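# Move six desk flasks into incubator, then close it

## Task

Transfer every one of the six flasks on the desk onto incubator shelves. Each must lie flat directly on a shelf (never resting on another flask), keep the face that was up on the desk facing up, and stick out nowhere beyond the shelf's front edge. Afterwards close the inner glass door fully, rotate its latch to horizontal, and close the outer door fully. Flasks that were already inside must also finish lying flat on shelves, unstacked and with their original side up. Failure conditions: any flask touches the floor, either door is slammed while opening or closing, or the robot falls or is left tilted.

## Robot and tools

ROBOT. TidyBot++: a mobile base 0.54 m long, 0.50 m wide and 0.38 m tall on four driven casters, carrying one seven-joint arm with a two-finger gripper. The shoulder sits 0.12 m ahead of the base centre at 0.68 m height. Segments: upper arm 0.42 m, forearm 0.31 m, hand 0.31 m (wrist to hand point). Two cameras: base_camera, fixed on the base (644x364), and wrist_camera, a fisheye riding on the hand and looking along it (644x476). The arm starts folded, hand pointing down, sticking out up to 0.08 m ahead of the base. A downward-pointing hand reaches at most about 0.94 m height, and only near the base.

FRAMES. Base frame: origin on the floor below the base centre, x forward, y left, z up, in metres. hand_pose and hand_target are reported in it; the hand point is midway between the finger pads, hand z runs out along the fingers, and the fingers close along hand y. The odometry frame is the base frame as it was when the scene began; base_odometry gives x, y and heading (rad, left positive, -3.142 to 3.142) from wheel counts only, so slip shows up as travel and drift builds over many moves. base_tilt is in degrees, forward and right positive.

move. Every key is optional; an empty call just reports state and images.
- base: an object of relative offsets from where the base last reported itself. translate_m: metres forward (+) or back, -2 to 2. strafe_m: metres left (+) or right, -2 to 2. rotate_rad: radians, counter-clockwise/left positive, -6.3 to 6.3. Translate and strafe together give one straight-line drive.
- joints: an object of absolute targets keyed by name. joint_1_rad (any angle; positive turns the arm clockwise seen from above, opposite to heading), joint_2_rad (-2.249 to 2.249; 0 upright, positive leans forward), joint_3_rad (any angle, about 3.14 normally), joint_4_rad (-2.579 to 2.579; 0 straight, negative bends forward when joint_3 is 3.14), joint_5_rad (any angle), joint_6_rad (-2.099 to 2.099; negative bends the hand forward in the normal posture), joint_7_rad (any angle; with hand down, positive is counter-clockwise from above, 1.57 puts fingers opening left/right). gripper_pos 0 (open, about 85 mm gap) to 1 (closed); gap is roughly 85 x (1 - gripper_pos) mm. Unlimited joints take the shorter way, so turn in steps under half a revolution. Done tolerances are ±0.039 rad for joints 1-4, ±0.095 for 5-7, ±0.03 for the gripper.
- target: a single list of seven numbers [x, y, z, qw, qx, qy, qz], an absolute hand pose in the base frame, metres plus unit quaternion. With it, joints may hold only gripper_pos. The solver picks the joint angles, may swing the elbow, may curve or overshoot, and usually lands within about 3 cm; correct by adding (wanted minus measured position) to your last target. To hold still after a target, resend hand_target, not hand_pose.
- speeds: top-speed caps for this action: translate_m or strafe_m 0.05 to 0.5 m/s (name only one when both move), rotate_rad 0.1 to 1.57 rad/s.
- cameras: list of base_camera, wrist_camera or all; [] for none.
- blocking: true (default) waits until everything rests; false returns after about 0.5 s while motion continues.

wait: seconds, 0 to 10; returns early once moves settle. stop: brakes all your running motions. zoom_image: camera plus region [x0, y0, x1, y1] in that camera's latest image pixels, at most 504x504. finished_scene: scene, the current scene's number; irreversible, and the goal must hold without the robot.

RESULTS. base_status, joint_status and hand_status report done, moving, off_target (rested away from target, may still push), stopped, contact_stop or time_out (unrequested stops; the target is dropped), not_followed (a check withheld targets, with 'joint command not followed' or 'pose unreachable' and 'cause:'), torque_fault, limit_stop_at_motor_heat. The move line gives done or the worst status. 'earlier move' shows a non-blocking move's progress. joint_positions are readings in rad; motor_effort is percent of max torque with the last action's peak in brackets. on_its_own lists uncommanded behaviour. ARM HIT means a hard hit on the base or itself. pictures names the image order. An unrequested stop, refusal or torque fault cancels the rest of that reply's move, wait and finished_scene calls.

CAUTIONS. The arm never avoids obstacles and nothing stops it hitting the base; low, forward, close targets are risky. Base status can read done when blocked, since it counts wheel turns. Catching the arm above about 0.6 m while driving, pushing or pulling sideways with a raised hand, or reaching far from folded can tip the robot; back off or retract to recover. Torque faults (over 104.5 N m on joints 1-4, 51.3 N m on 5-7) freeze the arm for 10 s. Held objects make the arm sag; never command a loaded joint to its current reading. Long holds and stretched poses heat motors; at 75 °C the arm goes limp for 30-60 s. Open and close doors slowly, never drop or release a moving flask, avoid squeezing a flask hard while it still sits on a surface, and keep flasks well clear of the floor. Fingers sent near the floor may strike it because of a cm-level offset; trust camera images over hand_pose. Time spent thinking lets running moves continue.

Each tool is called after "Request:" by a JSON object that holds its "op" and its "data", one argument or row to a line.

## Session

Request:
{"op": "move", "data": {

}}

Scene clock: 0.00 s.
base_odometry: x=+0.000 y=+0.000 heading=+0.000
base_tilt: forward=+0.0 right=+0.3
base_status: not commanded
joint_positions: joint_1_rad=+0.043 joint_2_rad=-0.364 joint_3_rad=+3.176 joint_4_rad=-2.556 joint_5_rad=+0.014 joint_6_rad=-0.879 joint_7_rad=+1.526 gripper_pos=+0.000
joint_status: not commanded
motor_effort: joint_1_rad=+0 joint_2_rad=+0 joint_3_rad=+2 joint_4_rad=+14 joint_5_rad=-1 joint_6_rad=+1 joint_7_rad=+1
hand_pose: x=+0.2465 y=-0.0103 z=+0.5815 quat_wxyz=(+0.000, +0.998, -0.056, +0.035) (m; base frame)
hand_target: x=+0.2475 y=-0.0104 z=+0.5820 quat_wxyz=(+0.000, +0.998, -0.056, +0.036) (m; base frame)
hand_status: not commanded
pictures: base_camera, wrist_camera
camera_calibration:
wrist_camera: T_world_to_cam=[[-0.0926466, -0.994498, 0.048892, -0.0254343], [-0.991822, 0.0878458, -0.092582, 0.35821], [0.0877776, -0.0570696, -0.994504, 0.688997], [0, 0, 0, 1]] pos_world=[0.292446, -0.0174408, 0.719618]

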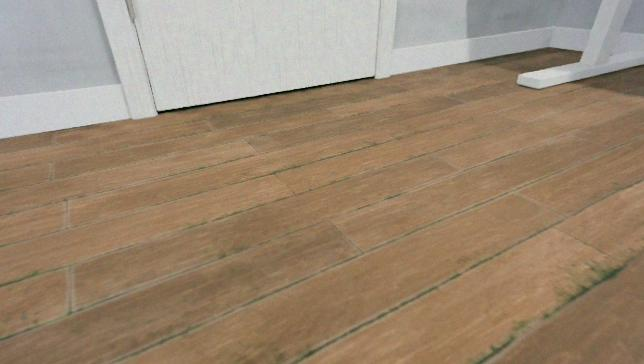

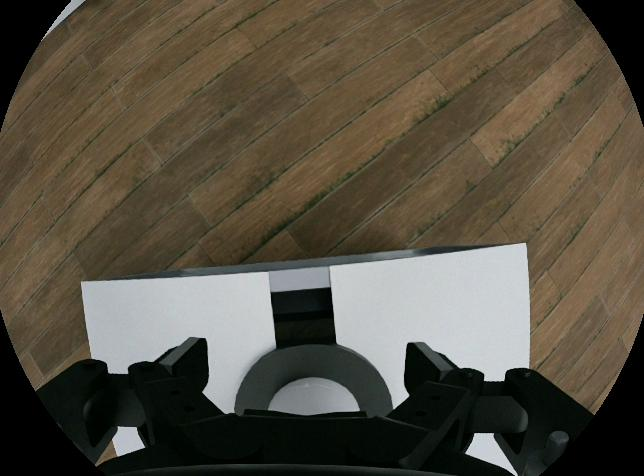

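Request:
{"op": "move", "data": {
  "joints": {"joint_1_rad": -0.012, "joint_2_rad": -0.33, "joint_3_rad": 3.14, "joint_4_rad": -2.51, "joint_5_rad": -0.06, "joint_6_rad": 0.55, "joint_7_rad": -4.713, "gripper_pos": 0.4},
  "base": {"rotate_rad": -0.6},
  "speeds": {"rotate_rad": 0.6}
}}

Scene clock: 5.50 s.
move: done
base_odometry: x=+0.000 y=+0.000 heading=-0.600
base_tilt: forward=+0.0 right=+0.3
base_status: done
joint_positions: joint_1_rad=+0.008 joint_2_rad=-0.339 joint_3_rad=+3.154 joint_4_rad=-2.524 joint_5_rad=+0.010 joint_6_rad=+0.496 joint_7_rad=+1.530 gripper_pos=+0.400
joint_status: all done
motor_effort: joint_1_rad=-1(2) joint_2_rad=-7(7) joint_3_rad=+2(2) joint_4_rad=+20(21) joint_5_rad=+0(1) joint_6_rad=+9(10) joint_7_rad=+0(1)
hand_pose: x=+0.5452 y=-0.0063 z=+0.8611 quat_wxyz=(-0.008, +0.747, -0.019, +0.664) (m; base frame)
hand_target: x=+0.5511 y=-0.0025 z=+0.8813 quat_wxyz=(-0.011, +0.728, -0.024, +0.686) (m; base frame)
hand_status: not commanded
pictures: base_camera, wrist_camera
camera_calibration:
wrist_camera: T_world_to_cam=[[-0.0673893, -0.997689, -0.00863036, 0.0282905], [-0.0939836, 0.0149592, -0.995461, 0.967414], [0.99329, -0.0662723, -0.0947746, -0.327351], [0, 0, 0, 1]] pos_world=[0.417982, -0.00794097, 0.932243]

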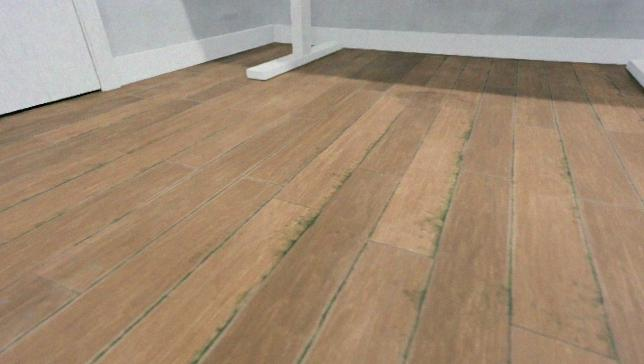

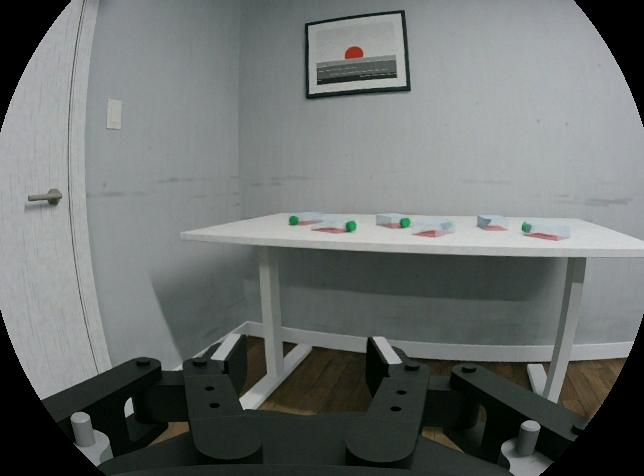

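Request:
{"op": "zoom_image", "data": {
  "camera": "wrist_camera",
  "region": [270, 180, 450, 280]
}}

Request:
{"op": "zoom_image", "data": {
  "camera": "wrist_camera",
  "region": [400, 180, 640, 280]
}}

Scaled by 2.800.

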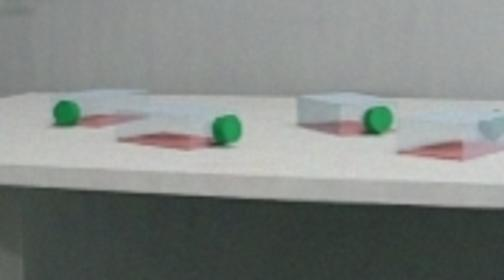

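Scaled by 2.100.

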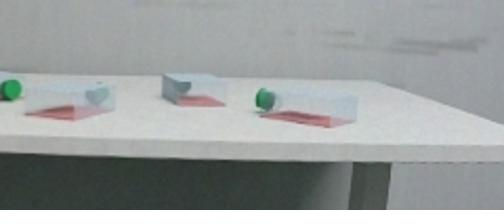

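Request:
{"op": "move", "data": {
  "base": {"rotate_rad": -1.3},
  "speeds": {"rotate_rad": 1.0}
}}

Scene clock: 13.13 s.
move: done
base_odometry: x=+0.000 y=+0.000 heading=-1.899
base_tilt: forward=+0.0 right=+0.3
base_status: done
joint_positions: joint_1_rad=+0.003 joint_2_rad=-0.339 joint_3_rad=+3.149 joint_4_rad=-2.524 joint_5_rad=+0.010 joint_6_rad=+0.497 joint_7_rad=+1.530 gripper_pos=+0.400
joint_status: not commanded
motor_effort: joint_1_rad=-1(2) joint_2_rad=-7(7) joint_3_rad=+2(3) joint_4_rad=+20(21) joint_5_rad=+0(1) joint_6_rad=+9(9) joint_7_rad=+1(1)
hand_pose: x=+0.5452 y=-0.0018 z=+0.8613 quat_wxyz=(-0.010, +0.747, -0.015, +0.665) (m; base frame)
hand_target: x=+0.5511 y=-0.0025 z=+0.8813 quat_wxyz=(-0.011, +0.728, -0.024, +0.686) (m; base frame)
hand_status: not commanded
pictures: base_camera, wrist_camera
camera_calibration:
wrist_camera: T_world_to_cam=[[-0.0575084, -0.998321, -0.00688899, 0.026032], [-0.0930989, 0.0122331, -0.995582, 0.967294], [0.993995, -0.056613, -0.0936461, -0.328413], [0, 0, 0, 1]] pos_world=[0.417992, -0.00443707, 0.932445]

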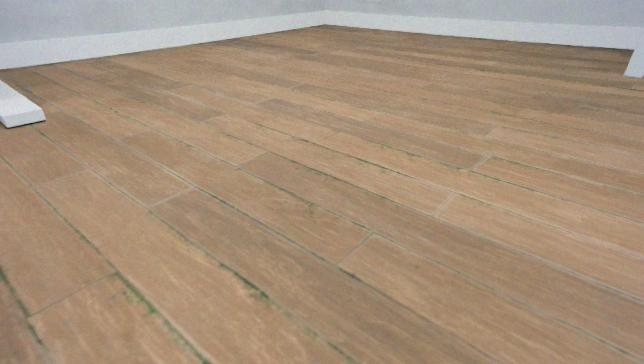

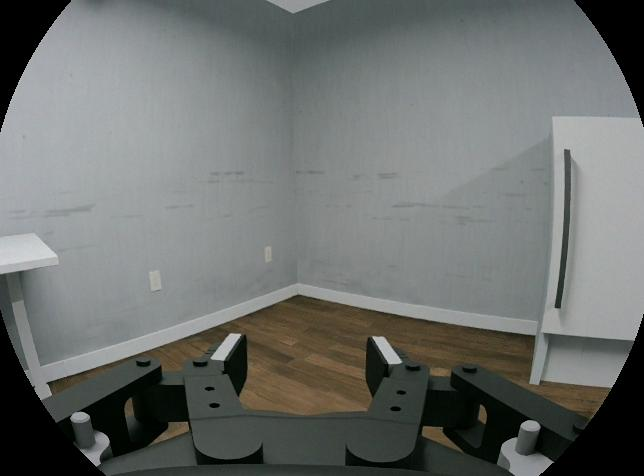

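Request:
{"op": "move", "data": {
  "base": {"rotate_rad": -0.75},
  "speeds": {"rotate_rad": 1.0}
}}

Scene clock: 15.80 s.
move: done
base_odometry: x=+0.000 y=+0.000 heading=-2.649
base_tilt: forward=+0.0 right=+0.3
base_status: done
joint_positions: joint_1_rad=+0.001 joint_2_rad=-0.339 joint_3_rad=+3.147 joint_4_rad=-2.524 joint_5_rad=+0.009 joint_6_rad=+0.498 joint_7_rad=+1.530 gripper_pos=+0.400
joint_status: not commanded
motor_effort: joint_1_rad=-1(1) joint_2_rad=-6(7) joint_3_rad=+2(3) joint_4_rad=+20(21) joint_5_rad=-1(1) joint_6_rad=+9(9) joint_7_rad=+0(1)
hand_pose: x=+0.5452 y=-0.0001 z=+0.8614 quat_wxyz=(-0.011, +0.747, -0.014, +0.665) (m; base frame)
hand_target: x=+0.5511 y=-0.0025 z=+0.8813 quat_wxyz=(-0.011, +0.728, -0.024, +0.686) (m; base frame)
hand_status: not commanded
pictures: base_camera, wrist_camera
camera_calibration:
wrist_camera: T_world_to_cam=[[-0.0539668, -0.998522, -0.00648606, 0.0253749], [-0.0928632, 0.0114861, -0.995613, 0.967208], [0.994215, -0.0531277, -0.0933458, -0.328709], [0, 0, 0, 1]] pos_world=[0.417995, -0.00323565, 0.932445]

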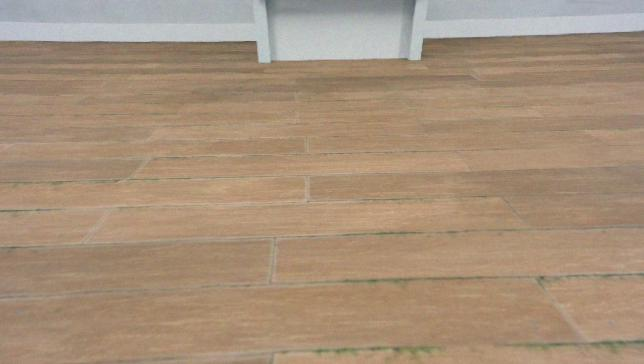

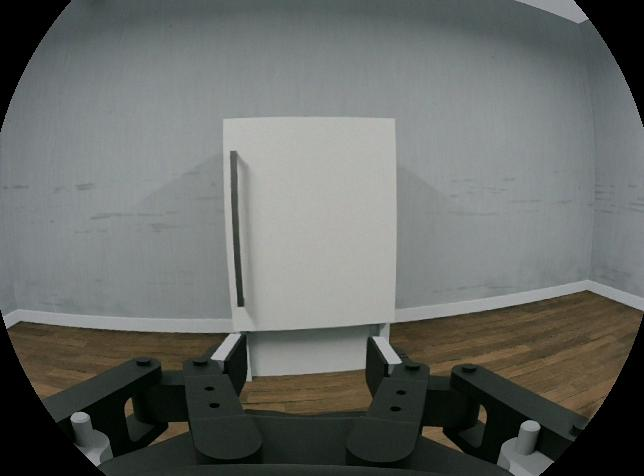

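Request:
{"op": "move", "data": {
  "joints": {"joint_1_rad": -0.012, "joint_2_rad": 0.44, "joint_3_rad": 3.14, "joint_4_rad": -2.397, "joint_5_rad": -0.06, "joint_6_rad": 1.315, "joint_7_rad": -4.713, "gripper_pos": 0.3},
  "base": {"translate_m": 0.6, "strafe_m": 0.29, "rotate_rad": -0.034},
  "speeds": {"translate_m": 0.4}
}}

Scene clock: 43.07 s.
move: done
base_odometry: x=-0.392 y=-0.539 heading=-2.684
base_tilt: forward=+0.0 right=+0.3
base_status: done
joint_positions: joint_1_rad=+0.000 joint_2_rad=+0.433 joint_3_rad=+3.147 joint_4_rad=-2.411 joint_5_rad=+0.009 joint_6_rad=+1.261 joint_7_rad=+1.530 gripper_pos=+0.300
joint_status: all done
motor_effort: joint_1_rad=-1(2) joint_2_rad=-24(27) joint_3_rad=+1(3) joint_4_rad=+11(22) joint_5_rad=+0(1) joint_6_rad=+9(10) joint_7_rad=+1(1)
hand_pose: x=+0.6990 y=+0.0016 z=+0.7596 quat_wxyz=(-0.014, +0.711, -0.011, +0.703) (m; base frame)
hand_target: x=+0.7031 y=-0.0089 z=+0.7776 quat_wxyz=(+0.009, +0.690, -0.022, +0.724) (m; base frame)
hand_status: not commanded
pictures: base_camera, wrist_camera
camera_calibration:
wrist_camera: T_world_to_cam=[[-0.0475709, -0.998781, -0.0131464, 0.0353868], [0.0113367, 0.0126206, -0.999856, 0.810491], [0.998804, -0.0477131, 0.0107225, -0.573184], [0, 0, 0, 1]] pos_world=[0.564993, -0.00223362, 0.816985]

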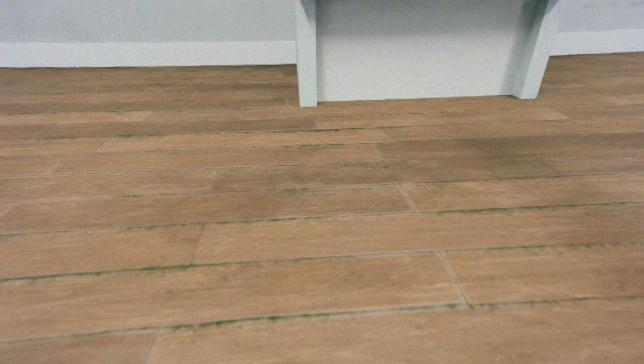

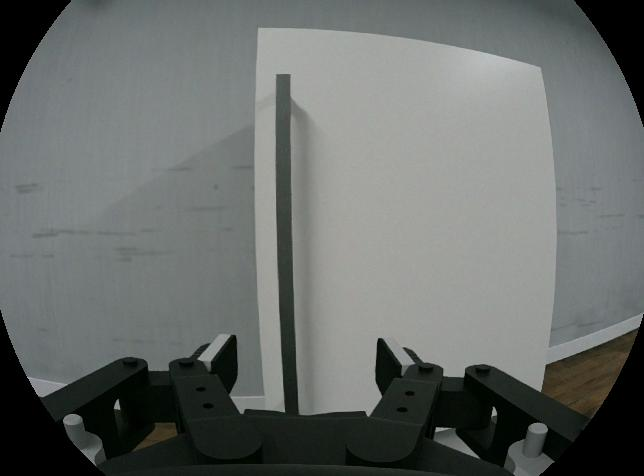

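Request:
{"op": "move", "data": {
  "base": {"translate_m": 0.332, "strafe_m": -0.018, "rotate_rad": 0.07},
  "speeds": {"translate_m": 0.25}
}}

Scene clock: 53.03 s.
move: done
base_odometry: x=-0.697 y=-0.670 heading=-2.613
base_tilt: forward=+0.0 right=+0.3
base_status: done
joint_positions: joint_1_rad=-0.012 joint_2_rad=+0.434 joint_3_rad=+3.140 joint_4_rad=-2.409 joint_5_rad=+0.006 joint_6_rad=+1.265 joint_7_rad=+1.530 gripper_pos=+0.300
joint_status: not commanded
motor_effort: joint_1_rad=+0(3) joint_2_rad=-25(27) joint_3_rad=+1(4) joint_4_rad=+11(13) joint_5_rad=-1(2) joint_6_rad=+9(10) joint_7_rad=+1(1)
hand_pose: x=+0.6995 y=+0.0111 z=+0.7603 quat_wxyz=(-0.021, +0.710, -0.007, +0.704) (m; base frame)
hand_target: x=+0.7031 y=-0.0089 z=+0.7776 quat_wxyz=(+0.009, +0.690, -0.022, +0.724) (m; base frame)
hand_status: not commanded
pictures: base_camera, wrist_camera
camera_calibration:
wrist_camera: T_world_to_cam=[[-0.032134, -0.999341, -0.016873, 0.0368278], [0.0144068, 0.0164168, -0.999761, 0.808862], [0.99938, -0.0323694, 0.0138698, -0.576234], [0, 0, 0, 1]] pos_world=[0.565407, 0.00487224, 0.817283]

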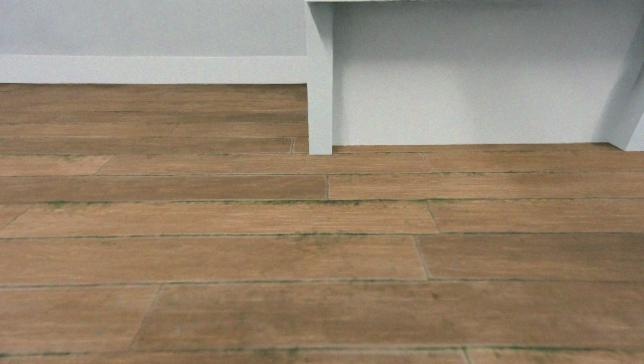

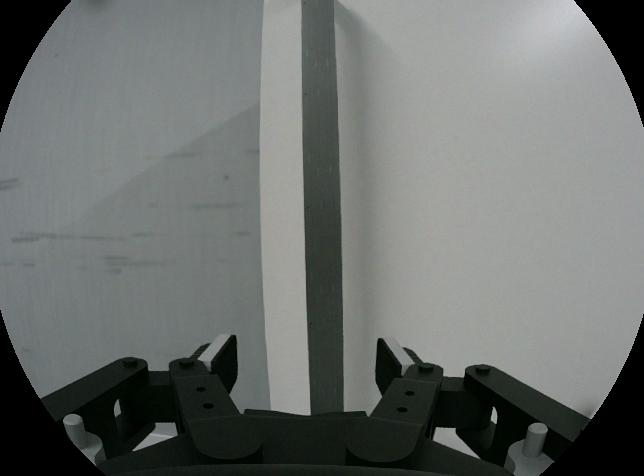

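Request:
{"op": "move", "data": {
  "base": {"translate_m": 0.10, "strafe_m": -0.0115},
  "speeds": {"translate_m": 0.1},
  "cameras": ["wrist_camera"]
}}

Scene clock: 57.30 s.
move: done
base_odometry: x=-0.790 y=-0.711 heading=-2.613
base_tilt: forward=+0.0 right=+0.3
base_status: done
joint_positions: joint_1_rad=-0.012 joint_2_rad=+0.435 joint_3_rad=+3.140 joint_4_rad=-2.408 joint_5_rad=+0.006 joint_6_rad=+1.265 joint_7_rad=+1.530 gripper_pos=+0.300
joint_status: not commanded
motor_effort: joint_1_rad=-1(1) joint_2_rad=-25(26) joint_3_rad=+1(2) joint_4_rad=+11(13) joint_5_rad=+0(1) joint_6_rad=+9(10) joint_7_rad=+1(1)
hand_pose: x=+0.6999 y=+0.0111 z=+0.7603 quat_wxyz=(-0.021, +0.710, -0.007, +0.704) (m; base frame)
hand_target: x=+0.7031 y=-0.0089 z=+0.7776 quat_wxyz=(+0.009, +0.690, -0.022, +0.724) (m; base frame)
hand_status: not commanded
pictures: wrist_camera
camera_calibration:
wrist_camera: T_world_to_cam=[[-0.0321271, -0.999341, -0.0168857, 0.0368454], [0.0148066, 0.0164167, -0.999756, 0.808526], [0.999374, -0.0323692, 0.0142694, -0.576956], [0, 0, 0, 1]] pos_world=[0.565807, 0.00487224, 0.817183]

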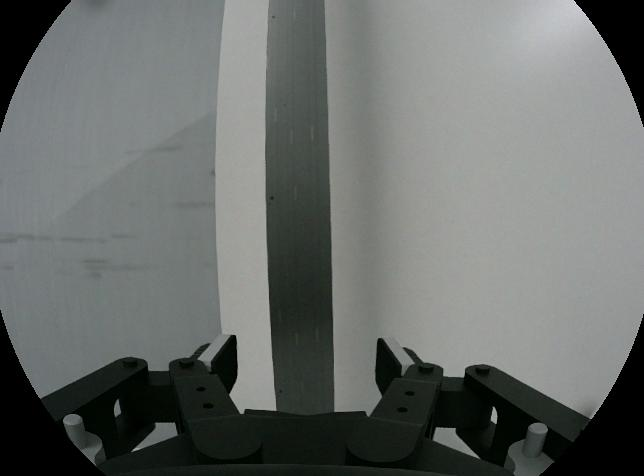

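Request:
{"op": "move", "data": {
  "base": {"translate_m": 0.012},
  "speeds": {"translate_m": 0.06},
  "cameras": []
}}

Request:
{"op": "move", "data": {
  "joints": {"gripper_pos": 0.74},
  "cameras": ["wrist_camera"]
}}

Scene clock: 60.70 s.
move: done
base_odometry: x=-0.800 y=-0.717 heading=-2.613
base_tilt: forward=+0.0 right=+0.3
base_status: done
joint_positions: joint_1_rad=-0.012 joint_2_rad=+0.438 joint_3_rad=+3.140 joint_4_rad=-2.406 joint_5_rad=+0.006 joint_6_rad=+1.265 joint_7_rad=+1.530 gripper_pos=+0.300
joint_status: not commanded
motor_effort: joint_1_rad=+0(1) joint_2_rad=-25(27) joint_3_rad=+1(1) joint_4_rad=+11(12) joint_5_rad=-1(1) joint_6_rad=+9(10) joint_7_rad=+1(1)
hand_pose: x=+0.7008 y=+0.0111 z=+0.7600 quat_wxyz=(-0.021, +0.710, -0.007, +0.704) (m; base frame)
hand_target: x=+0.7031 y=-0.0089 z=+0.7776 quat_wxyz=(+0.009, +0.690, -0.022, +0.724) (m; base frame)
hand_status: not commanded
pictures: none
No camera images: "cameras" was empty.

Scene clock: 61.63 s.
move: done
base_odometry: x=-0.800 y=-0.717 heading=-2.613
base_tilt: forward=+0.0 right=+0.3
base_status: not commanded
joint_positions: joint_1_rad=-0.014 joint_2_rad=+0.437 joint_3_rad=+3.139 joint_4_rad=-2.407 joint_5_rad=+0.006 joint_6_rad=+1.266 joint_7_rad=+1.539 gripper_pos=+0.729
joint_status: all done
motor_effort: joint_1_rad=+1(4) joint_2_rad=-25(25) joint_3_rad=+2(4) joint_4_rad=+12(14) joint_5_rad=-2(4) joint_6_rad=+9(9) joint_7_rad=-1(1)
hand_pose: x=+0.7005 y=+0.0129 z=+0.7601 quat_wxyz=(-0.019, +0.710, -0.003, +0.704) (m; base frame)
hand_target: x=+0.7031 y=-0.0089 z=+0.7776 quat_wxyz=(+0.009, +0.690, -0.022, +0.724) (m; base frame)
hand_status: not commanded
pictures: wrist_camera
camera_calibration:
wrist_camera: T_world_to_cam=[[-0.0289612, -0.999547, -0.00822287, 0.0298931], [0.0156286, 0.00777252, -0.999848, 0.807962], [0.999458, -0.0290853, 0.0153964, -0.578485], [0, 0, 0, 1]] pos_world=[0.56641, 0.00677429, 0.816992]

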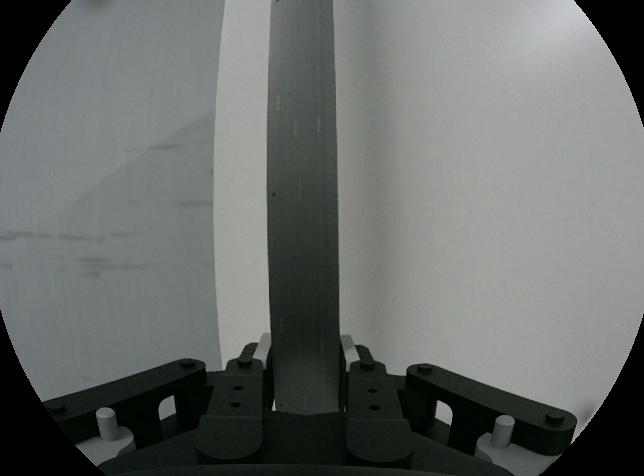

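Request:
{"op": "move", "data": {
  "joints": {"gripper_pos": 0.8},
  "cameras": []
}}

Request:
{"op": "move", "data": {
  "base": {"translate_m": -0.0516, "strafe_m": -0.0679, "rotate_rad": 0.08},
  "speeds": {"translate_m": 0.1, "rotate_rad": 0.1},
  "cameras": ["wrist_camera"]
}}

Scene clock: 66.70 s.
move: off_target
base_odometry: x=-0.800 y=-0.717 heading=-2.613
base_tilt: forward=+0.0 right=+0.3
base_status: not commanded
joint_positions: joint_1_rad=-0.014 joint_2_rad=+0.437 joint_3_rad=+3.138 joint_4_rad=-2.407 joint_5_rad=+0.006 joint_6_rad=+1.266 joint_7_rad=+1.539 gripper_pos=+0.741
joint_status: gripper_pos off_target (ended at +0.741, target +0.800)
motor_effort: joint_1_rad=+0(1) joint_2_rad=-25(25) joint_3_rad=+1(1) joint_4_rad=+13(15) joint_5_rad=-2(2) joint_6_rad=+9(9) joint_7_rad=-1(1)
hand_pose: x=+0.7004 y=+0.0130 z=+0.7601 quat_wxyz=(-0.019, +0.710, -0.003, +0.704) (m; base frame)
hand_target: x=+0.7031 y=-0.0089 z=+0.7776 quat_wxyz=(+0.009, +0.690, -0.022, +0.724) (m; base frame)
hand_status: not commanded
pictures: none
No camera images: "cameras" was empty.

Scene clock: 68.13 s.
move: done
base_odometry: x=-0.790 y=-0.632 heading=-2.532
base_tilt: forward=+0.0 right=+0.4
base_status: done
joint_positions: joint_1_rad=-0.013 joint_2_rad=+0.443 joint_3_rad=+3.139 joint_4_rad=-2.402 joint_5_rad=+0.001 joint_6_rad=+1.270 joint_7_rad=+1.540 gripper_pos=+0.742
joint_status: not commanded
motor_effort: joint_1_rad=+0(4) joint_2_rad=-27(32) joint_3_rad=+1(3) joint_4_rad=+11(13) joint_5_rad=-3(4) joint_6_rad=+10(13) joint_7_rad=+0(1)
hand_pose: x=+0.7026 y=+0.0105 z=+0.7601 quat_wxyz=(-0.017, +0.708, -0.005, +0.706) (m; base frame)
hand_target: x=+0.7031 y=-0.0089 z=+0.7776 quat_wxyz=(+0.009, +0.690, -0.022, +0.724) (m; base frame)
hand_status: not commanded
pictures: wrist_camera
camera_calibration:
wrist_camera: T_world_to_cam=[[-0.0354151, -0.999334, -0.00883664, 0.0326061], [0.0192898, 0.00815698, -0.999781, 0.80531], [0.999187, -0.0355778, 0.0189881, -0.583057], [0, 0, 0, 1]] pos_world=[0.568204, 0.0052716, 0.816493]

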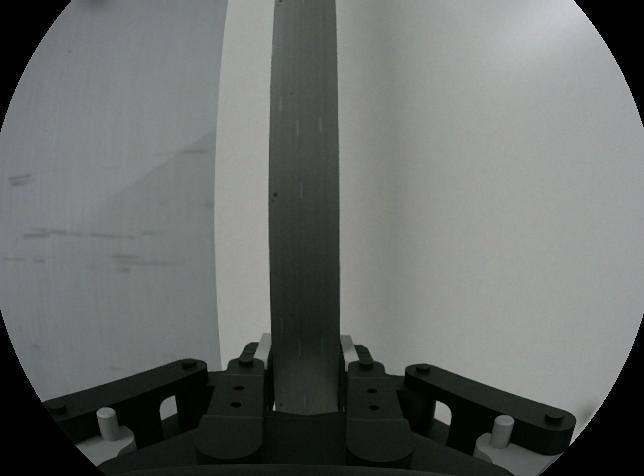

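Request:
{"op": "move", "data": {
  "base": {"translate_m": -0.0908, "strafe_m": -0.1315, "rotate_rad": 0.15},
  "speeds": {"translate_m": 0.107, "rotate_rad": 0.1},
  "cameras": ["wrist_camera"]
}}

Scene clock: 73.87 s.
move: done
base_odometry: x=-0.791 y=-0.472 heading=-2.382
base_tilt: forward=+0.0 right=+0.3
base_status: done
joint_positions: joint_1_rad=-0.015 joint_2_rad=+0.445 joint_3_rad=+3.138 joint_4_rad=-2.399 joint_5_rad=-0.003 joint_6_rad=+1.271 joint_7_rad=+1.542 gripper_pos=+0.742
joint_status: not commanded
motor_effort: joint_1_rad=+0(4) joint_2_rad=-27(29) joint_3_rad=+1(5) joint_4_rad=+10(14) joint_5_rad=-3(7) joint_6_rad=+9(11) joint_7_rad=-1(1)
hand_pose: x=+0.7034 y=+0.0110 z=+0.7601 quat_wxyz=(-0.017, +0.708, -0.006, +0.706) (m; base frame)
hand_target: x=+0.7031 y=-0.0089 z=+0.7776 quat_wxyz=(+0.009, +0.690, -0.022, +0.724) (m; base frame)
hand_status: not commanded
pictures: wrist_camera
camera_calibration:
wrist_camera: T_world_to_cam=[[-0.0361051, -0.999308, -0.00898994, 0.0336506], [0.0201006, 0.00826781, -0.999764, 0.804715], [0.999146, -0.0362773, 0.0197881, -0.584462], [0, 0, 0, 1]] pos_world=[0.569003, 0.00577131, 0.816393]

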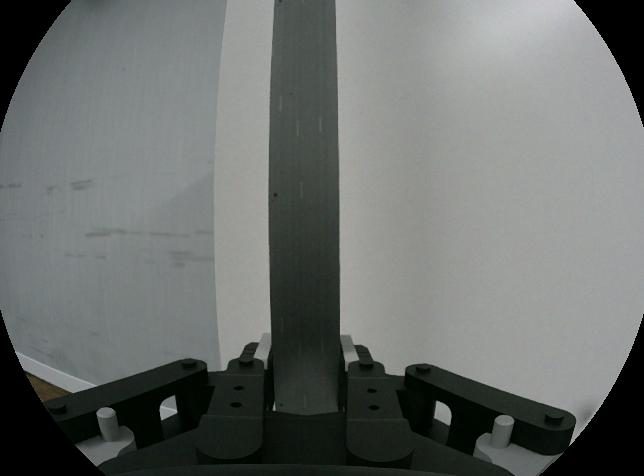

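Request:
{"op": "move", "data": {
  "base": {"translate_m": -0.1166, "strafe_m": -0.1783, "rotate_rad": 0.2},
  "speeds": {"translate_m": 0.16, "rotate_rad": 0.15},
  "cameras": []
}}

Request:
{"op": "move", "data": {
  "base": {"translate_m": -0.1166, "strafe_m": -0.1783, "rotate_rad": 0.2},
  "speeds": {"translate_m": 0.16, "rotate_rad": 0.15},
  "cameras": ["wrist_camera"]
}}

Scene clock: 80.30 s.
move: done
base_odometry: x=-0.829 y=-0.262 heading=-2.181
base_tilt: forward=+0.0 right=+0.3
base_status: done
joint_positions: joint_1_rad=-0.015 joint_2_rad=+0.447 joint_3_rad=+3.136 joint_4_rad=-2.397 joint_5_rad=-0.006 joint_6_rad=+1.271 joint_7_rad=+1.543 gripper_pos=+0.742
joint_status: not commanded
motor_effort: joint_1_rad=+0(5) joint_2_rad=-28(29) joint_3_rad=+2(5) joint_4_rad=+10(13) joint_5_rad=-5(8) joint_6_rad=+10(12) joint_7_rad=+0(1)
hand_pose: x=+0.7043 y=+0.0110 z=+0.7602 quat_wxyz=(-0.016, +0.708, -0.006, +0.706) (m; base frame)
hand_target: x=+0.7031 y=-0.0089 z=+0.7776 quat_wxyz=(+0.009, +0.690, -0.022, +0.724) (m; base frame)
hand_status: not commanded
pictures: none
No camera images: "cameras" was empty.

Scene clock: 82.33 s.
move: done
base_odometry: x=-0.908 y=-0.065 heading=-1.981
base_tilt: forward=+0.0 right=+0.3
base_status: done
joint_positions: joint_1_rad=-0.014 joint_2_rad=+0.449 joint_3_rad=+3.136 joint_4_rad=-2.394 joint_5_rad=-0.008 joint_6_rad=+1.271 joint_7_rad=+1.543 gripper_pos=+0.742
joint_status: not commanded
motor_effort: joint_1_rad=+1(5) joint_2_rad=-28(30) joint_3_rad=+2(5) joint_4_rad=+9(13) joint_5_rad=-5(9) joint_6_rad=+10(12) joint_7_rad=-1(1)
hand_pose: x=+0.7053 y=+0.0100 z=+0.7603 quat_wxyz=(-0.016, +0.707, -0.008, +0.707) (m; base frame)
hand_target: x=+0.7031 y=-0.0089 z=+0.7776 quat_wxyz=(+0.009, +0.690, -0.022, +0.724) (m; base frame)
hand_status: not commanded
pictures: wrist_camera
camera_calibration:
wrist_camera: T_world_to_cam=[[-0.0402494, -0.999138, -0.0101166, 0.0365933], [0.0223641, 0.00922141, -0.999707, 0.803241], [0.998939, -0.0404639, 0.0219737, -0.587813], [0, 0, 0, 1]] pos_world=[0.570699, 0.00536954, 0.816293]

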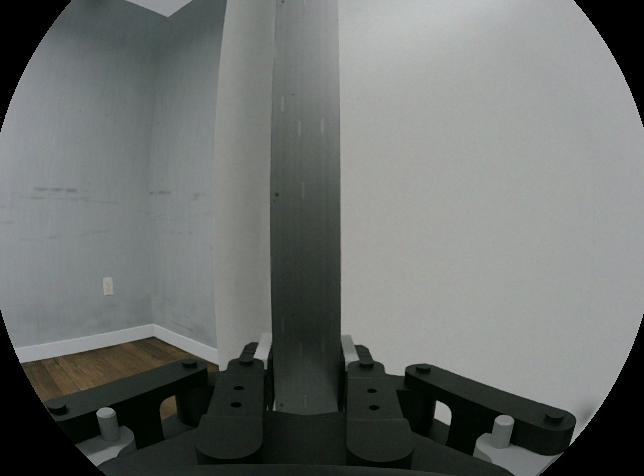

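Request:
{"op": "move", "data": {
  "base": {"translate_m": -0.1166, "strafe_m": -0.1783, "rotate_rad": 0.2},
  "speeds": {"translate_m": 0.16, "rotate_rad": 0.15},
  "cameras": []
}}

Request:
{"op": "move", "data": {
  "base": {"translate_m": -0.1166, "strafe_m": -0.1783, "rotate_rad": 0.2},
  "speeds": {"translate_m": 0.16, "rotate_rad": 0.15},
  "cameras": []
}}

Request:
{"op": "move", "data": {
  "base": {"translate_m": -0.1166, "strafe_m": -0.1783, "rotate_rad": 0.2},
  "speeds": {"translate_m": 0.16, "rotate_rad": 0.15},
  "cameras": ["wrist_camera", "base_camera"]
}}

Scene clock: 86.40 s.
move: done
base_odometry: x=-1.025 y=+0.113 heading=-1.780
base_tilt: forward=+0.0 right=+0.3
base_status: done
joint_positions: joint_1_rad=-0.013 joint_2_rad=+0.450 joint_3_rad=+3.138 joint_4_rad=-2.392 joint_5_rad=-0.009 joint_6_rad=+1.271 joint_7_rad=+1.545 gripper_pos=+0.742
joint_status: not commanded
motor_effort: joint_1_rad=+0(5) joint_2_rad=-29(31) joint_3_rad=+1(4) joint_4_rad=+9(13) joint_5_rad=-6(9) joint_6_rad=+11(12) joint_7_rad=-1(2)
hand_pose: x=+0.7060 y=+0.0079 z=+0.7605 quat_wxyz=(-0.013, +0.707, -0.008, +0.707) (m; base frame)
hand_target: x=+0.7031 y=-0.0089 z=+0.7776 quat_wxyz=(+0.009, +0.690, -0.022, +0.724) (m; base frame)
hand_status: not commanded
pictures: none
No camera images: "cameras" was empty.

Scene clock: 88.37 s.
move: done
base_odometry: x=-1.176 y=+0.265 heading=-1.580
base_tilt: forward=+0.0 right=+0.3
base_status: done
joint_positions: joint_1_rad=-0.010 joint_2_rad=+0.451 joint_3_rad=+3.141 joint_4_rad=-2.391 joint_5_rad=-0.009 joint_6_rad=+1.271 joint_7_rad=+1.546 gripper_pos=+0.742
joint_status: not commanded
motor_effort: joint_1_rad=-1(5) joint_2_rad=-28(32) joint_3_rad=+0(4) joint_4_rad=+8(13) joint_5_rad=-6(9) joint_6_rad=+10(12) joint_7_rad=-2(2)
hand_pose: x=+0.7065 y=+0.0048 z=+0.7605 quat_wxyz=(-0.011, +0.707, -0.009, +0.707) (m; base frame)
hand_target: x=+0.7031 y=-0.0089 z=+0.7776 quat_wxyz=(+0.009, +0.690, -0.022, +0.724) (m; base frame)
hand_status: not commanded
pictures: none
No camera images: "cameras" was empty.

Scene clock: 90.37 s.
move: done
base_odometry: x=-1.353 y=+0.383 heading=-1.379
base_tilt: forward=+0.0 right=+0.4
base_status: done
joint_positions: joint_1_rad=-0.005 joint_2_rad=+0.452 joint_3_rad=+3.143 joint_4_rad=-2.388 joint_5_rad=-0.009 joint_6_rad=+1.272 joint_7_rad=+1.547 gripper_pos=+0.742
joint_status: not commanded
motor_effort: joint_1_rad=-1(6) joint_2_rad=-29(31) joint_3_rad=+1(4) joint_4_rad=+8(12) joint_5_rad=-6(8) joint_6_rad=+11(12) joint_7_rad=-1(2)
hand_pose: x=+0.7074 y=+0.0009 z=+0.7606 quat_wxyz=(-0.007, +0.706, -0.011, +0.708) (m; base frame)
hand_target: x=+0.7031 y=-0.0089 z=+0.7776 quat_wxyz=(+0.009, +0.690, -0.022, +0.724) (m; base frame)
hand_status: not commanded
pictures: base_camera, wrist_camera
camera_calibration:
wrist_camera: T_world_to_cam=[[-0.056577, -0.998392, -0.00354173, 0.0340516], [0.0249302, 0.00213357, -0.999687, 0.801672], [0.998087, -0.0566476, 0.0247694, -0.591775], [0, 0, 0, 1]] pos_world=[0.572583, -0.00123621, 0.8162]

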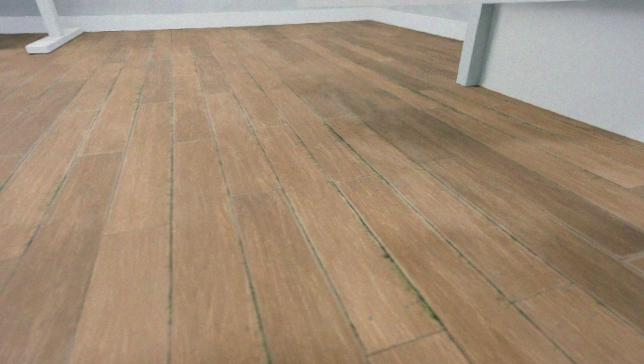

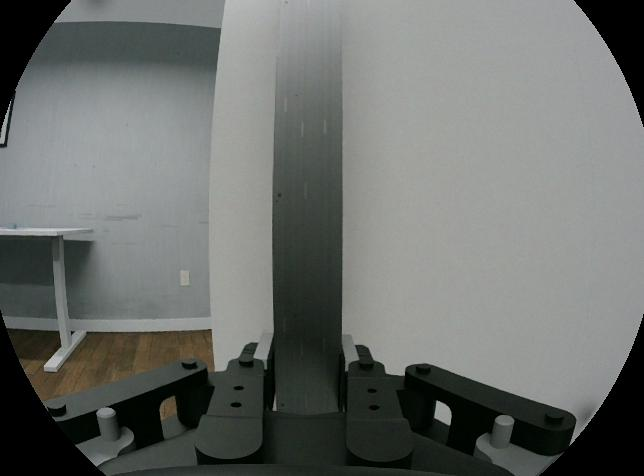

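Request:
{"op": "move", "data": {
  "base": {"translate_m": -0.1152, "strafe_m": -0.188, "rotate_rad": 0.2},
  "speeds": {"translate_m": 0.16, "rotate_rad": 0.15},
  "cameras": []
}}

Request:
{"op": "move", "data": {
  "base": {"translate_m": -0.1152, "strafe_m": -0.185, "rotate_rad": 0.2},
  "speeds": {"translate_m": 0.16, "rotate_rad": 0.15},
  "cameras": ["wrist_camera", "base_camera"]
}}

Scene clock: 96.93 s.
move: done
base_odometry: x=-1.559 y=+0.460 heading=-1.179
base_tilt: forward=+0.0 right=+0.3
base_status: done
joint_positions: joint_1_rad=-0.010 joint_2_rad=+0.453 joint_3_rad=+3.140 joint_4_rad=-2.387 joint_5_rad=-0.010 joint_6_rad=+1.272 joint_7_rad=+1.548 gripper_pos=+0.742
joint_status: not commanded
motor_effort: joint_1_rad=+0(6) joint_2_rad=-29(31) joint_3_rad=+1(4) joint_4_rad=+9(12) joint_5_rad=-6(10) joint_6_rad=+11(12) joint_7_rad=-1(2)
hand_pose: x=+0.7077 y=+0.0054 z=+0.7606 quat_wxyz=(-0.010, +0.706, -0.008, +0.708) (m; base frame)
hand_target: x=+0.7031 y=-0.0089 z=+0.7776 quat_wxyz=(+0.009, +0.690, -0.022, +0.724) (m; base frame)
hand_status: not commanded
pictures: none
No camera images: "cameras" was empty.

Scene clock: 99.00 s.
move: done
base_odometry: x=-1.775 y=+0.496 heading=-0.978
base_tilt: forward=+0.0 right=+0.3
base_status: done
joint_positions: joint_1_rad=-0.011 joint_2_rad=+0.454 joint_3_rad=+3.139 joint_4_rad=-2.386 joint_5_rad=-0.010 joint_6_rad=+1.272 joint_7_rad=+1.549 gripper_pos=+0.742
joint_status: not commanded
motor_effort: joint_1_rad=+0(6) joint_2_rad=-30(32) joint_3_rad=+1(4) joint_4_rad=+8(12) joint_5_rad=-7(10) joint_6_rad=+11(12) joint_7_rad=-1(2)
hand_pose: x=+0.7083 y=+0.0058 z=+0.7606 quat_wxyz=(-0.010, +0.706, -0.008, +0.708) (m; base frame)
hand_target: x=+0.7031 y=-0.0089 z=+0.7776 quat_wxyz=(+0.009, +0.690, -0.022, +0.724) (m; base frame)
hand_status: not commanded
pictures: base_camera, wrist_camera
camera_calibration:
wrist_camera: T_world_to_cam=[[-0.048197, -0.998833, -0.00296359, 0.0327231], [0.0257908, 0.00172157, -0.999666, 0.801033], [0.998505, -0.0482573, 0.0256777, -0.59346], [0, 0, 0, 1]] pos_world=[0.573491, 0.0026671, 0.816101]

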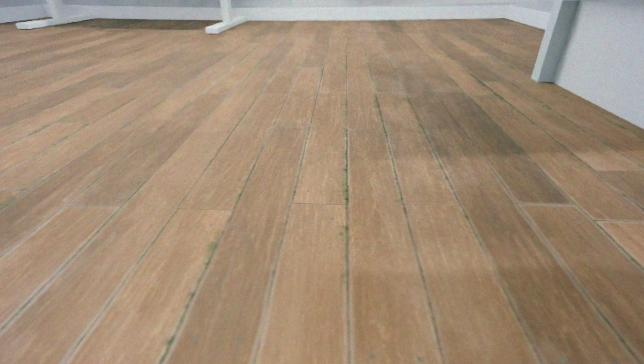

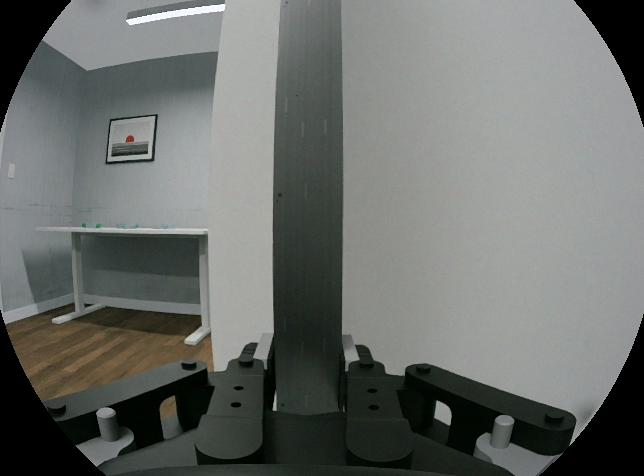

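Request:
{"op": "move", "data": {
  "base": {"translate_m": -0.1152, "strafe_m": -0.182, "rotate_rad": 0.2},
  "speeds": {"translate_m": 0.16, "rotate_rad": 0.15},
  "cameras": ["wrist_camera", "base_camera"]
}}

Scene clock: 101.87 s.
move: done
base_odometry: x=-1.990 y=+0.490 heading=-0.778
base_tilt: forward=+0.0 right=+0.3
base_status: done
joint_positions: joint_1_rad=-0.007 joint_2_rad=+0.455 joint_3_rad=+3.142 joint_4_rad=-2.385 joint_5_rad=-0.010 joint_6_rad=+1.272 joint_7_rad=+1.550 gripper_pos=+0.742
joint_status: not commanded
motor_effort: joint_1_rad=-1(7) joint_2_rad=-29(31) joint_3_rad=+0(4) joint_4_rad=+8(11) joint_5_rad=-6(10) joint_6_rad=+11(12) joint_7_rad=-1(2)
hand_pose: x=+0.7087 y=+0.0024 z=+0.7606 quat_wxyz=(-0.007, +0.706, -0.009, +0.708) (m; base frame)
hand_target: x=+0.7031 y=-0.0089 z=+0.7776 quat_wxyz=(+0.009, +0.690, -0.022, +0.724) (m; base frame)
hand_status: not commanded
pictures: base_camera, wrist_camera
camera_calibration:
wrist_camera: T_world_to_cam=[[-0.0543718, -0.99852, -0.00112529, 0.0321863], [0.0261298, -0.000296257, -0.999659, 0.800829], [0.998179, -0.0543826, 0.0261073, -0.594143], [0, 0, 0, 1]] pos_world=[0.573885, 0.0000648866, 0.816103]

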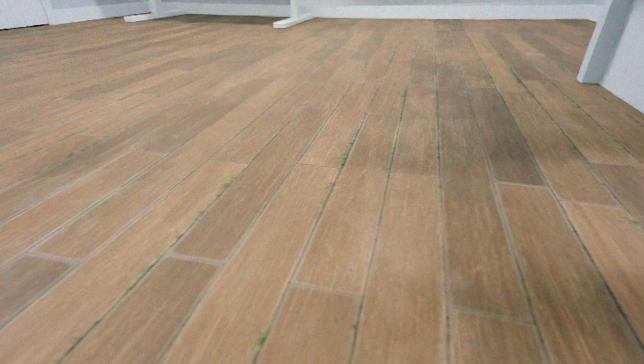

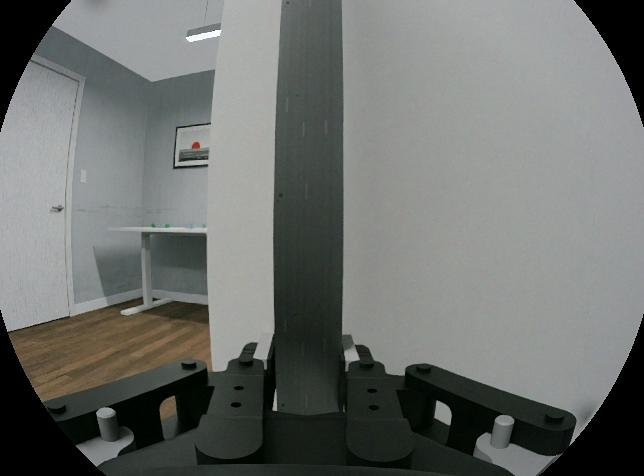

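Request:
{"op": "move", "data": {
  "joints": {"gripper_pos": 0.3},
  "cameras": []
}}

Request:
{"op": "move", "data": {
  "base": {"translate_m": -0.2},
  "speeds": {"translate_m": 0.2},
  "cameras": ["wrist_camera"]
}}

Scene clock: 113.17 s.
move: done
base_odometry: x=-1.990 y=+0.490 heading=-0.778
base_tilt: forward=+0.0 right=+0.3
base_status: not commanded
joint_positions: joint_1_rad=-0.007 joint_2_rad=+0.441 joint_3_rad=+3.142 joint_4_rad=-2.392 joint_5_rad=-0.021 joint_6_rad=+1.274 joint_7_rad=+1.550 gripper_pos=+0.300
joint_status: all done
motor_effort: joint_1_rad=+0(1) joint_2_rad=-25(30) joint_3_rad=+1(2) joint_4_rad=+11(12) joint_5_rad=+0(7) joint_6_rad=+8(11) joint_7_rad=+1(1)
hand_pose: x=+0.7055 y=-0.0010 z=+0.7666 quat_wxyz=(-0.005, +0.703, -0.014, +0.711) (m; base frame)
hand_target: x=+0.7031 y=-0.0089 z=+0.7776 quat_wxyz=(+0.009, +0.690, -0.022, +0.724) (m; base frame)
hand_status: not commanded
pictures: none
No camera images: "cameras" was empty.

Scene clock: 114.87 s.
move: done
base_odometry: x=-2.133 y=+0.630 heading=-0.778
base_tilt: forward=+0.0 right=+0.3
base_status: done
joint_positions: joint_1_rad=-0.007 joint_2_rad=+0.436 joint_3_rad=+3.142 joint_4_rad=-2.394 joint_5_rad=-0.021 joint_6_rad=+1.274 joint_7_rad=+1.550 gripper_pos=+0.300
joint_status: not commanded
motor_effort: joint_1_rad=-1(1) joint_2_rad=-25(29) joint_3_rad=+1(2) joint_4_rad=+11(13) joint_5_rad=+0(1) joint_6_rad=+9(10) joint_7_rad=+1(1)
hand_pose: x=+0.7042 y=-0.0010 z=+0.7683 quat_wxyz=(-0.005, +0.702, -0.014, +0.712) (m; base frame)
hand_target: x=+0.7031 y=-0.0089 z=+0.7776 quat_wxyz=(+0.009, +0.690, -0.022, +0.724) (m; base frame)
hand_status: not commanded
pictures: wrist_camera
camera_calibration:
wrist_camera: T_world_to_cam=[[-0.0649839, -0.997873, -0.00517041, 0.0391771], [0.0374086, 0.00274164, -0.999296, 0.800354], [0.997185, -0.0651315, 0.0371509, -0.597851], [0, 0, 0, 1]] pos_world=[0.568774, -0.00203951, 0.822204]

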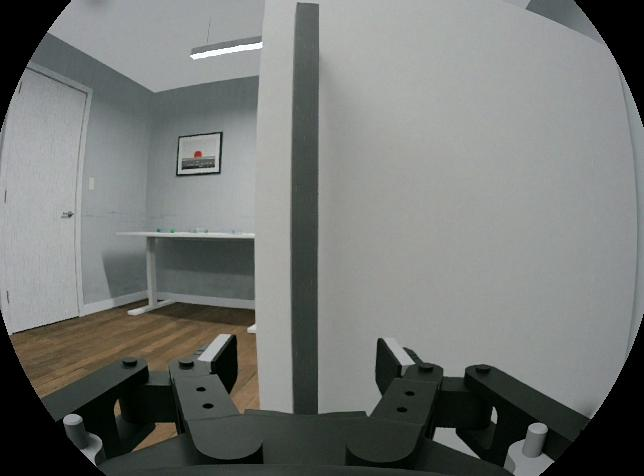

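Request:
{"op": "move", "data": {
  "joints": {"joint_2_rad": -0.33, "joint_4_rad": -2.51, "joint_6_rad": 0.66, "joint_7_rad": 1.57},
  "base": {"translate_m": 0.8095, "strafe_m": 0.9434, "rotate_rad": -1.835},
  "speeds": {"translate_m": 0.45, "rotate_rad": 1.2},
  "cameras": ["wrist_camera"]
}}

Scene clock: 122.97 s.
move: done
base_odometry: x=-0.894 y=+0.734 heading=-2.613
base_tilt: forward=+0.0 right=+0.3
base_status: done
joint_positions: joint_1_rad=-0.007 joint_2_rad=-0.330 joint_3_rad=+3.142 joint_4_rad=-2.502 joint_5_rad=-0.021 joint_6_rad=+0.718 joint_7_rad=+1.550 gripper_pos=+0.300
joint_status: all done
motor_effort: joint_1_rad=+0(2) joint_2_rad=-7(27) joint_3_rad=+2(2) joint_4_rad=+20(21) joint_5_rad=+0(1) joint_6_rad=+8(10) joint_7_rad=+1(2)
hand_pose: x=+0.5511 y=-0.0001 z=+0.9378 quat_wxyz=(-0.012, +0.665, -0.015, +0.747) (m; base frame)
hand_target: x=+0.5513 y=-0.0041 z=+0.9155 quat_wxyz=(-0.010, +0.689, -0.025, +0.724) (m; base frame)
hand_status: not commanded
pictures: wrist_camera
camera_calibration:
wrist_camera: T_world_to_cam=[[-0.0567257, -0.998152, -0.0218033, 0.0420946], [0.13838, 0.0137672, -0.990283, 0.911298], [0.988753, -0.0591917, 0.137344, -0.540768], [0, 0, 0, 1]] pos_world=[0.410969, -0.00253818, 0.977632]

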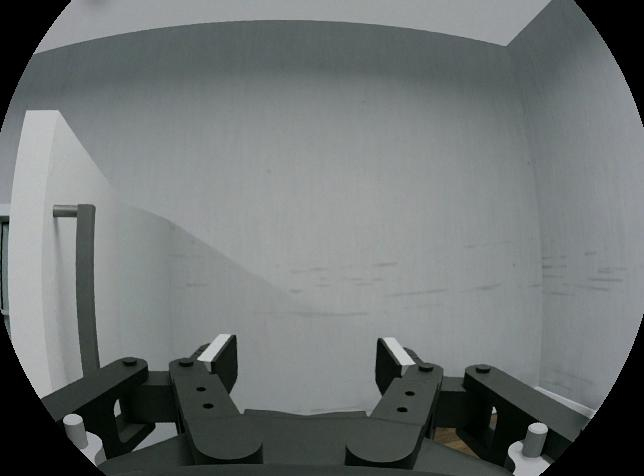

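Request:
{"op": "move", "data": {
  "base": {"strafe_m": 1.27},
  "speeds": {"strafe_m": 0.45},
  "cameras": ["wrist_camera"]
}}

Scene clock: 129.47 s.
move: done
base_odometry: x=-0.253 y=-0.362 heading=-2.613
base_tilt: forward=+0.0 right=+0.3
base_status: done
joint_positions: joint_1_rad=-0.007 joint_2_rad=-0.330 joint_3_rad=+3.142 joint_4_rad=-2.502 joint_5_rad=-0.021 joint_6_rad=+0.717 joint_7_rad=+1.550 gripper_pos=+0.300
joint_status: not commanded
motor_effort: joint_1_rad=+0(2) joint_2_rad=-7(8) joint_3_rad=+2(3) joint_4_rad=+20(21) joint_5_rad=+0(1) joint_6_rad=+9(9) joint_7_rad=+0(1)
hand_pose: x=+0.5511 y=-0.0001 z=+0.9375 quat_wxyz=(-0.012, +0.665, -0.015, +0.746) (m; base frame)
hand_target: x=+0.5513 y=-0.0041 z=+0.9155 quat_wxyz=(-0.010, +0.689, -0.025, +0.724) (m; base frame)
hand_status: not commanded
pictures: wrist_camera
camera_calibration:
wrist_camera: T_world_to_cam=[[-0.0565442, -0.998164, -0.0217334, 0.0419495], [0.137677, 0.0137648, -0.990382, 0.911583], [0.988862, -0.0589925, 0.136646, -0.540117], [0, 0, 0, 1]] pos_world=[0.410969, -0.00253811, 0.977532]

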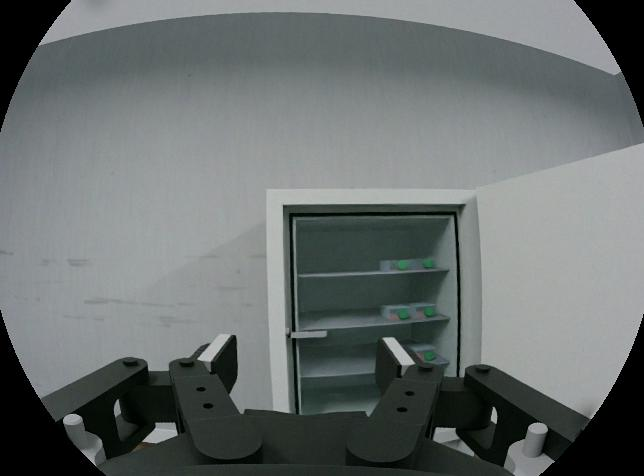

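Request:
{"op": "move", "data": {
  "joints": {"joint_1_rad": -0.007, "joint_2_rad": 0.44, "joint_4_rad": -2.397, "joint_6_rad": 1.315, "joint_7_rad": 1.57, "gripper_pos": 0.5},
  "base": {"translate_m": 0.70},
  "speeds": {"translate_m": 0.35},
  "cameras": ["wrist_camera"]
}}

Scene clock: 139.37 s.
move: done
base_odometry: x=-0.857 y=-0.715 heading=-2.612
base_tilt: forward=+0.0 right=+0.3
base_status: done
joint_positions: joint_1_rad=-0.007 joint_2_rad=+0.434 joint_3_rad=+3.142 joint_4_rad=-2.411 joint_5_rad=-0.021 joint_6_rad=+1.262 joint_7_rad=+1.550 gripper_pos=+0.500
joint_status: all done
motor_effort: joint_1_rad=+0(2) joint_2_rad=-25(27) joint_3_rad=+1(2) joint_4_rad=+10(21) joint_5_rad=+0(1) joint_6_rad=+9(11) joint_7_rad=+1(2)
hand_pose: x=+0.6992 y=-0.0009 z=+0.7590 quat_wxyz=(-0.005, +0.711, -0.014, +0.703) (m; base frame)
hand_target: x=+0.7030 y=-0.0119 z=+0.7776 quat_wxyz=(+0.011, +0.689, -0.024, +0.724) (m; base frame)
hand_status: not commanded
pictures: wrist_camera
camera_calibration:
wrist_camera: T_world_to_cam=[[-0.0647961, -0.997892, -0.00353761, 0.0375744], [0.0108693, 0.00283908, -0.999937, 0.810305], [0.997839, -0.0648305, 0.0106625, -0.572787], [0, 0, 0, 1]] pos_world=[0.565177, -0.00193941, 0.816494]

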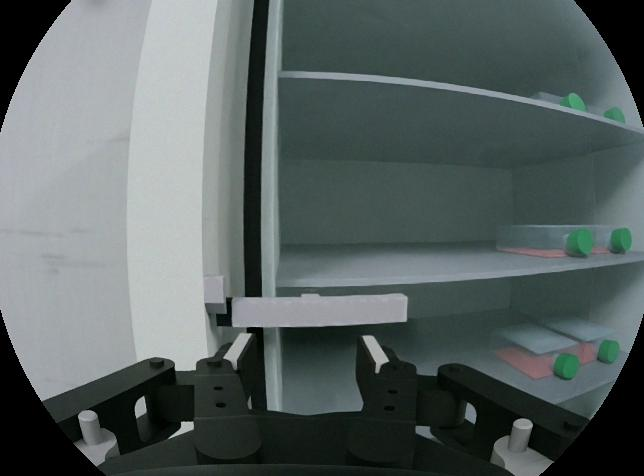

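Request:
{"op": "move", "data": {
  "joints": {"joint_7_rad": -0.03, "gripper_pos": 0.5},
  "cameras": ["wrist_camera"]
}}

Scene clock: 147.00 s.
move: done
base_odometry: x=-0.857 y=-0.715 heading=-2.612
base_tilt: forward=+0.0 right=+0.3
base_status: not commanded
joint_positions: joint_1_rad=-0.007 joint_2_rad=+0.434 joint_3_rad=+3.142 joint_4_rad=-2.411 joint_5_rad=-0.021 joint_6_rad=+1.263 joint_7_rad=+0.012 gripper_pos=+0.500
joint_status: all done
motor_effort: joint_1_rad=+0(1) joint_2_rad=-25(25) joint_3_rad=+1(2) joint_4_rad=+12(12) joint_5_rad=+0(1) joint_6_rad=+9(10) joint_7_rad=+1(1)
hand_pose: x=+0.6992 y=-0.0009 z=+0.7593 quat_wxyz=(-0.492, +0.501, -0.505, +0.502) (m; base frame)
hand_target: x=+0.7030 y=-0.0119 z=+0.7776 quat_wxyz=(-0.512, +0.463, -0.511, +0.512) (m; base frame)
hand_status: not commanded
pictures: wrist_camera
camera_calibration:
wrist_camera: T_world_to_cam=[[-0.0634096, -0.0273687, -0.997612, 0.792293], [0.0360395, 0.998909, -0.029695, 0.0572198], [0.997337, -0.0378364, -0.062354, -0.516976], [0, 0, 0, 1]] pos_world=[0.563776, -0.0550338, 0.759865]

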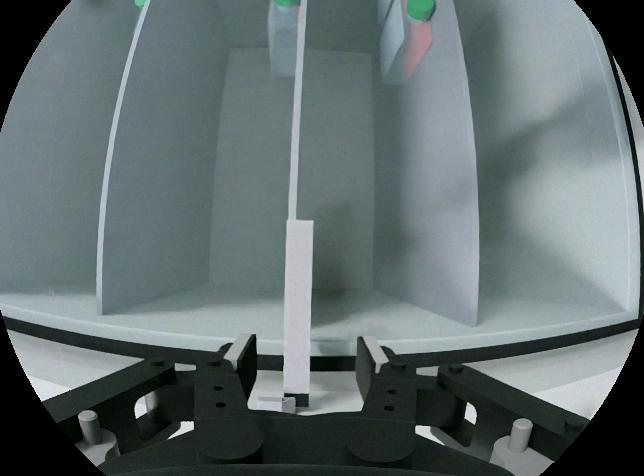

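Request:
{"op": "move", "data": {
  "joints": {"joint_4_rad": -2.3835},
  "base": {"translate_m": 0.05, "strafe_m": -0.0105},
  "speeds": {"translate_m": 0.1},
  "cameras": ["wrist_camera"]
}}

Scene clock: 152.23 s.
move: done
base_odometry: x=-0.906 y=-0.732 heading=-2.612
base_tilt: forward=+0.0 right=+0.3
base_status: done
joint_positions: joint_1_rad=-0.007 joint_2_rad=+0.436 joint_3_rad=+3.142 joint_4_rad=-2.399 joint_5_rad=-0.021 joint_6_rad=+1.264 joint_7_rad=+0.011 gripper_pos=+0.500
joint_status: all done
motor_effort: joint_1_rad=+0(1) joint_2_rad=-25(26) joint_3_rad=+1(2) joint_4_rad=+11(13) joint_5_rad=+0(1) joint_6_rad=+9(9) joint_7_rad=+1(1)
hand_pose: x=+0.7029 y=-0.0009 z=+0.7636 quat_wxyz=(-0.495, +0.498, -0.502, +0.505) (m; base frame)
hand_target: x=+0.7068 y=-0.0118 z=+0.7831 quat_wxyz=(-0.515, +0.460, -0.508, +0.515) (m; base frame)
hand_status: not commanded
pictures: wrist_camera
camera_calibration:
wrist_camera: T_world_to_cam=[[-0.0519907, -0.0270307, -0.998282, 0.789275], [0.0363878, 0.998919, -0.028943, 0.0563955], [0.997984, -0.03783, -0.0509509, -0.529571], [0, 0, 0, 1]] pos_world=[0.567486, -0.0550335, 0.762569]

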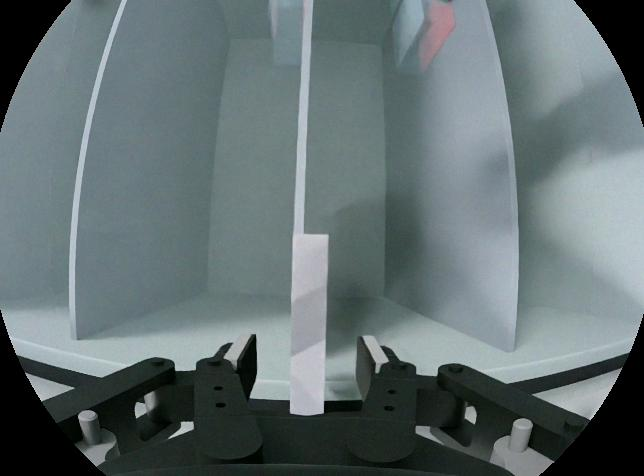

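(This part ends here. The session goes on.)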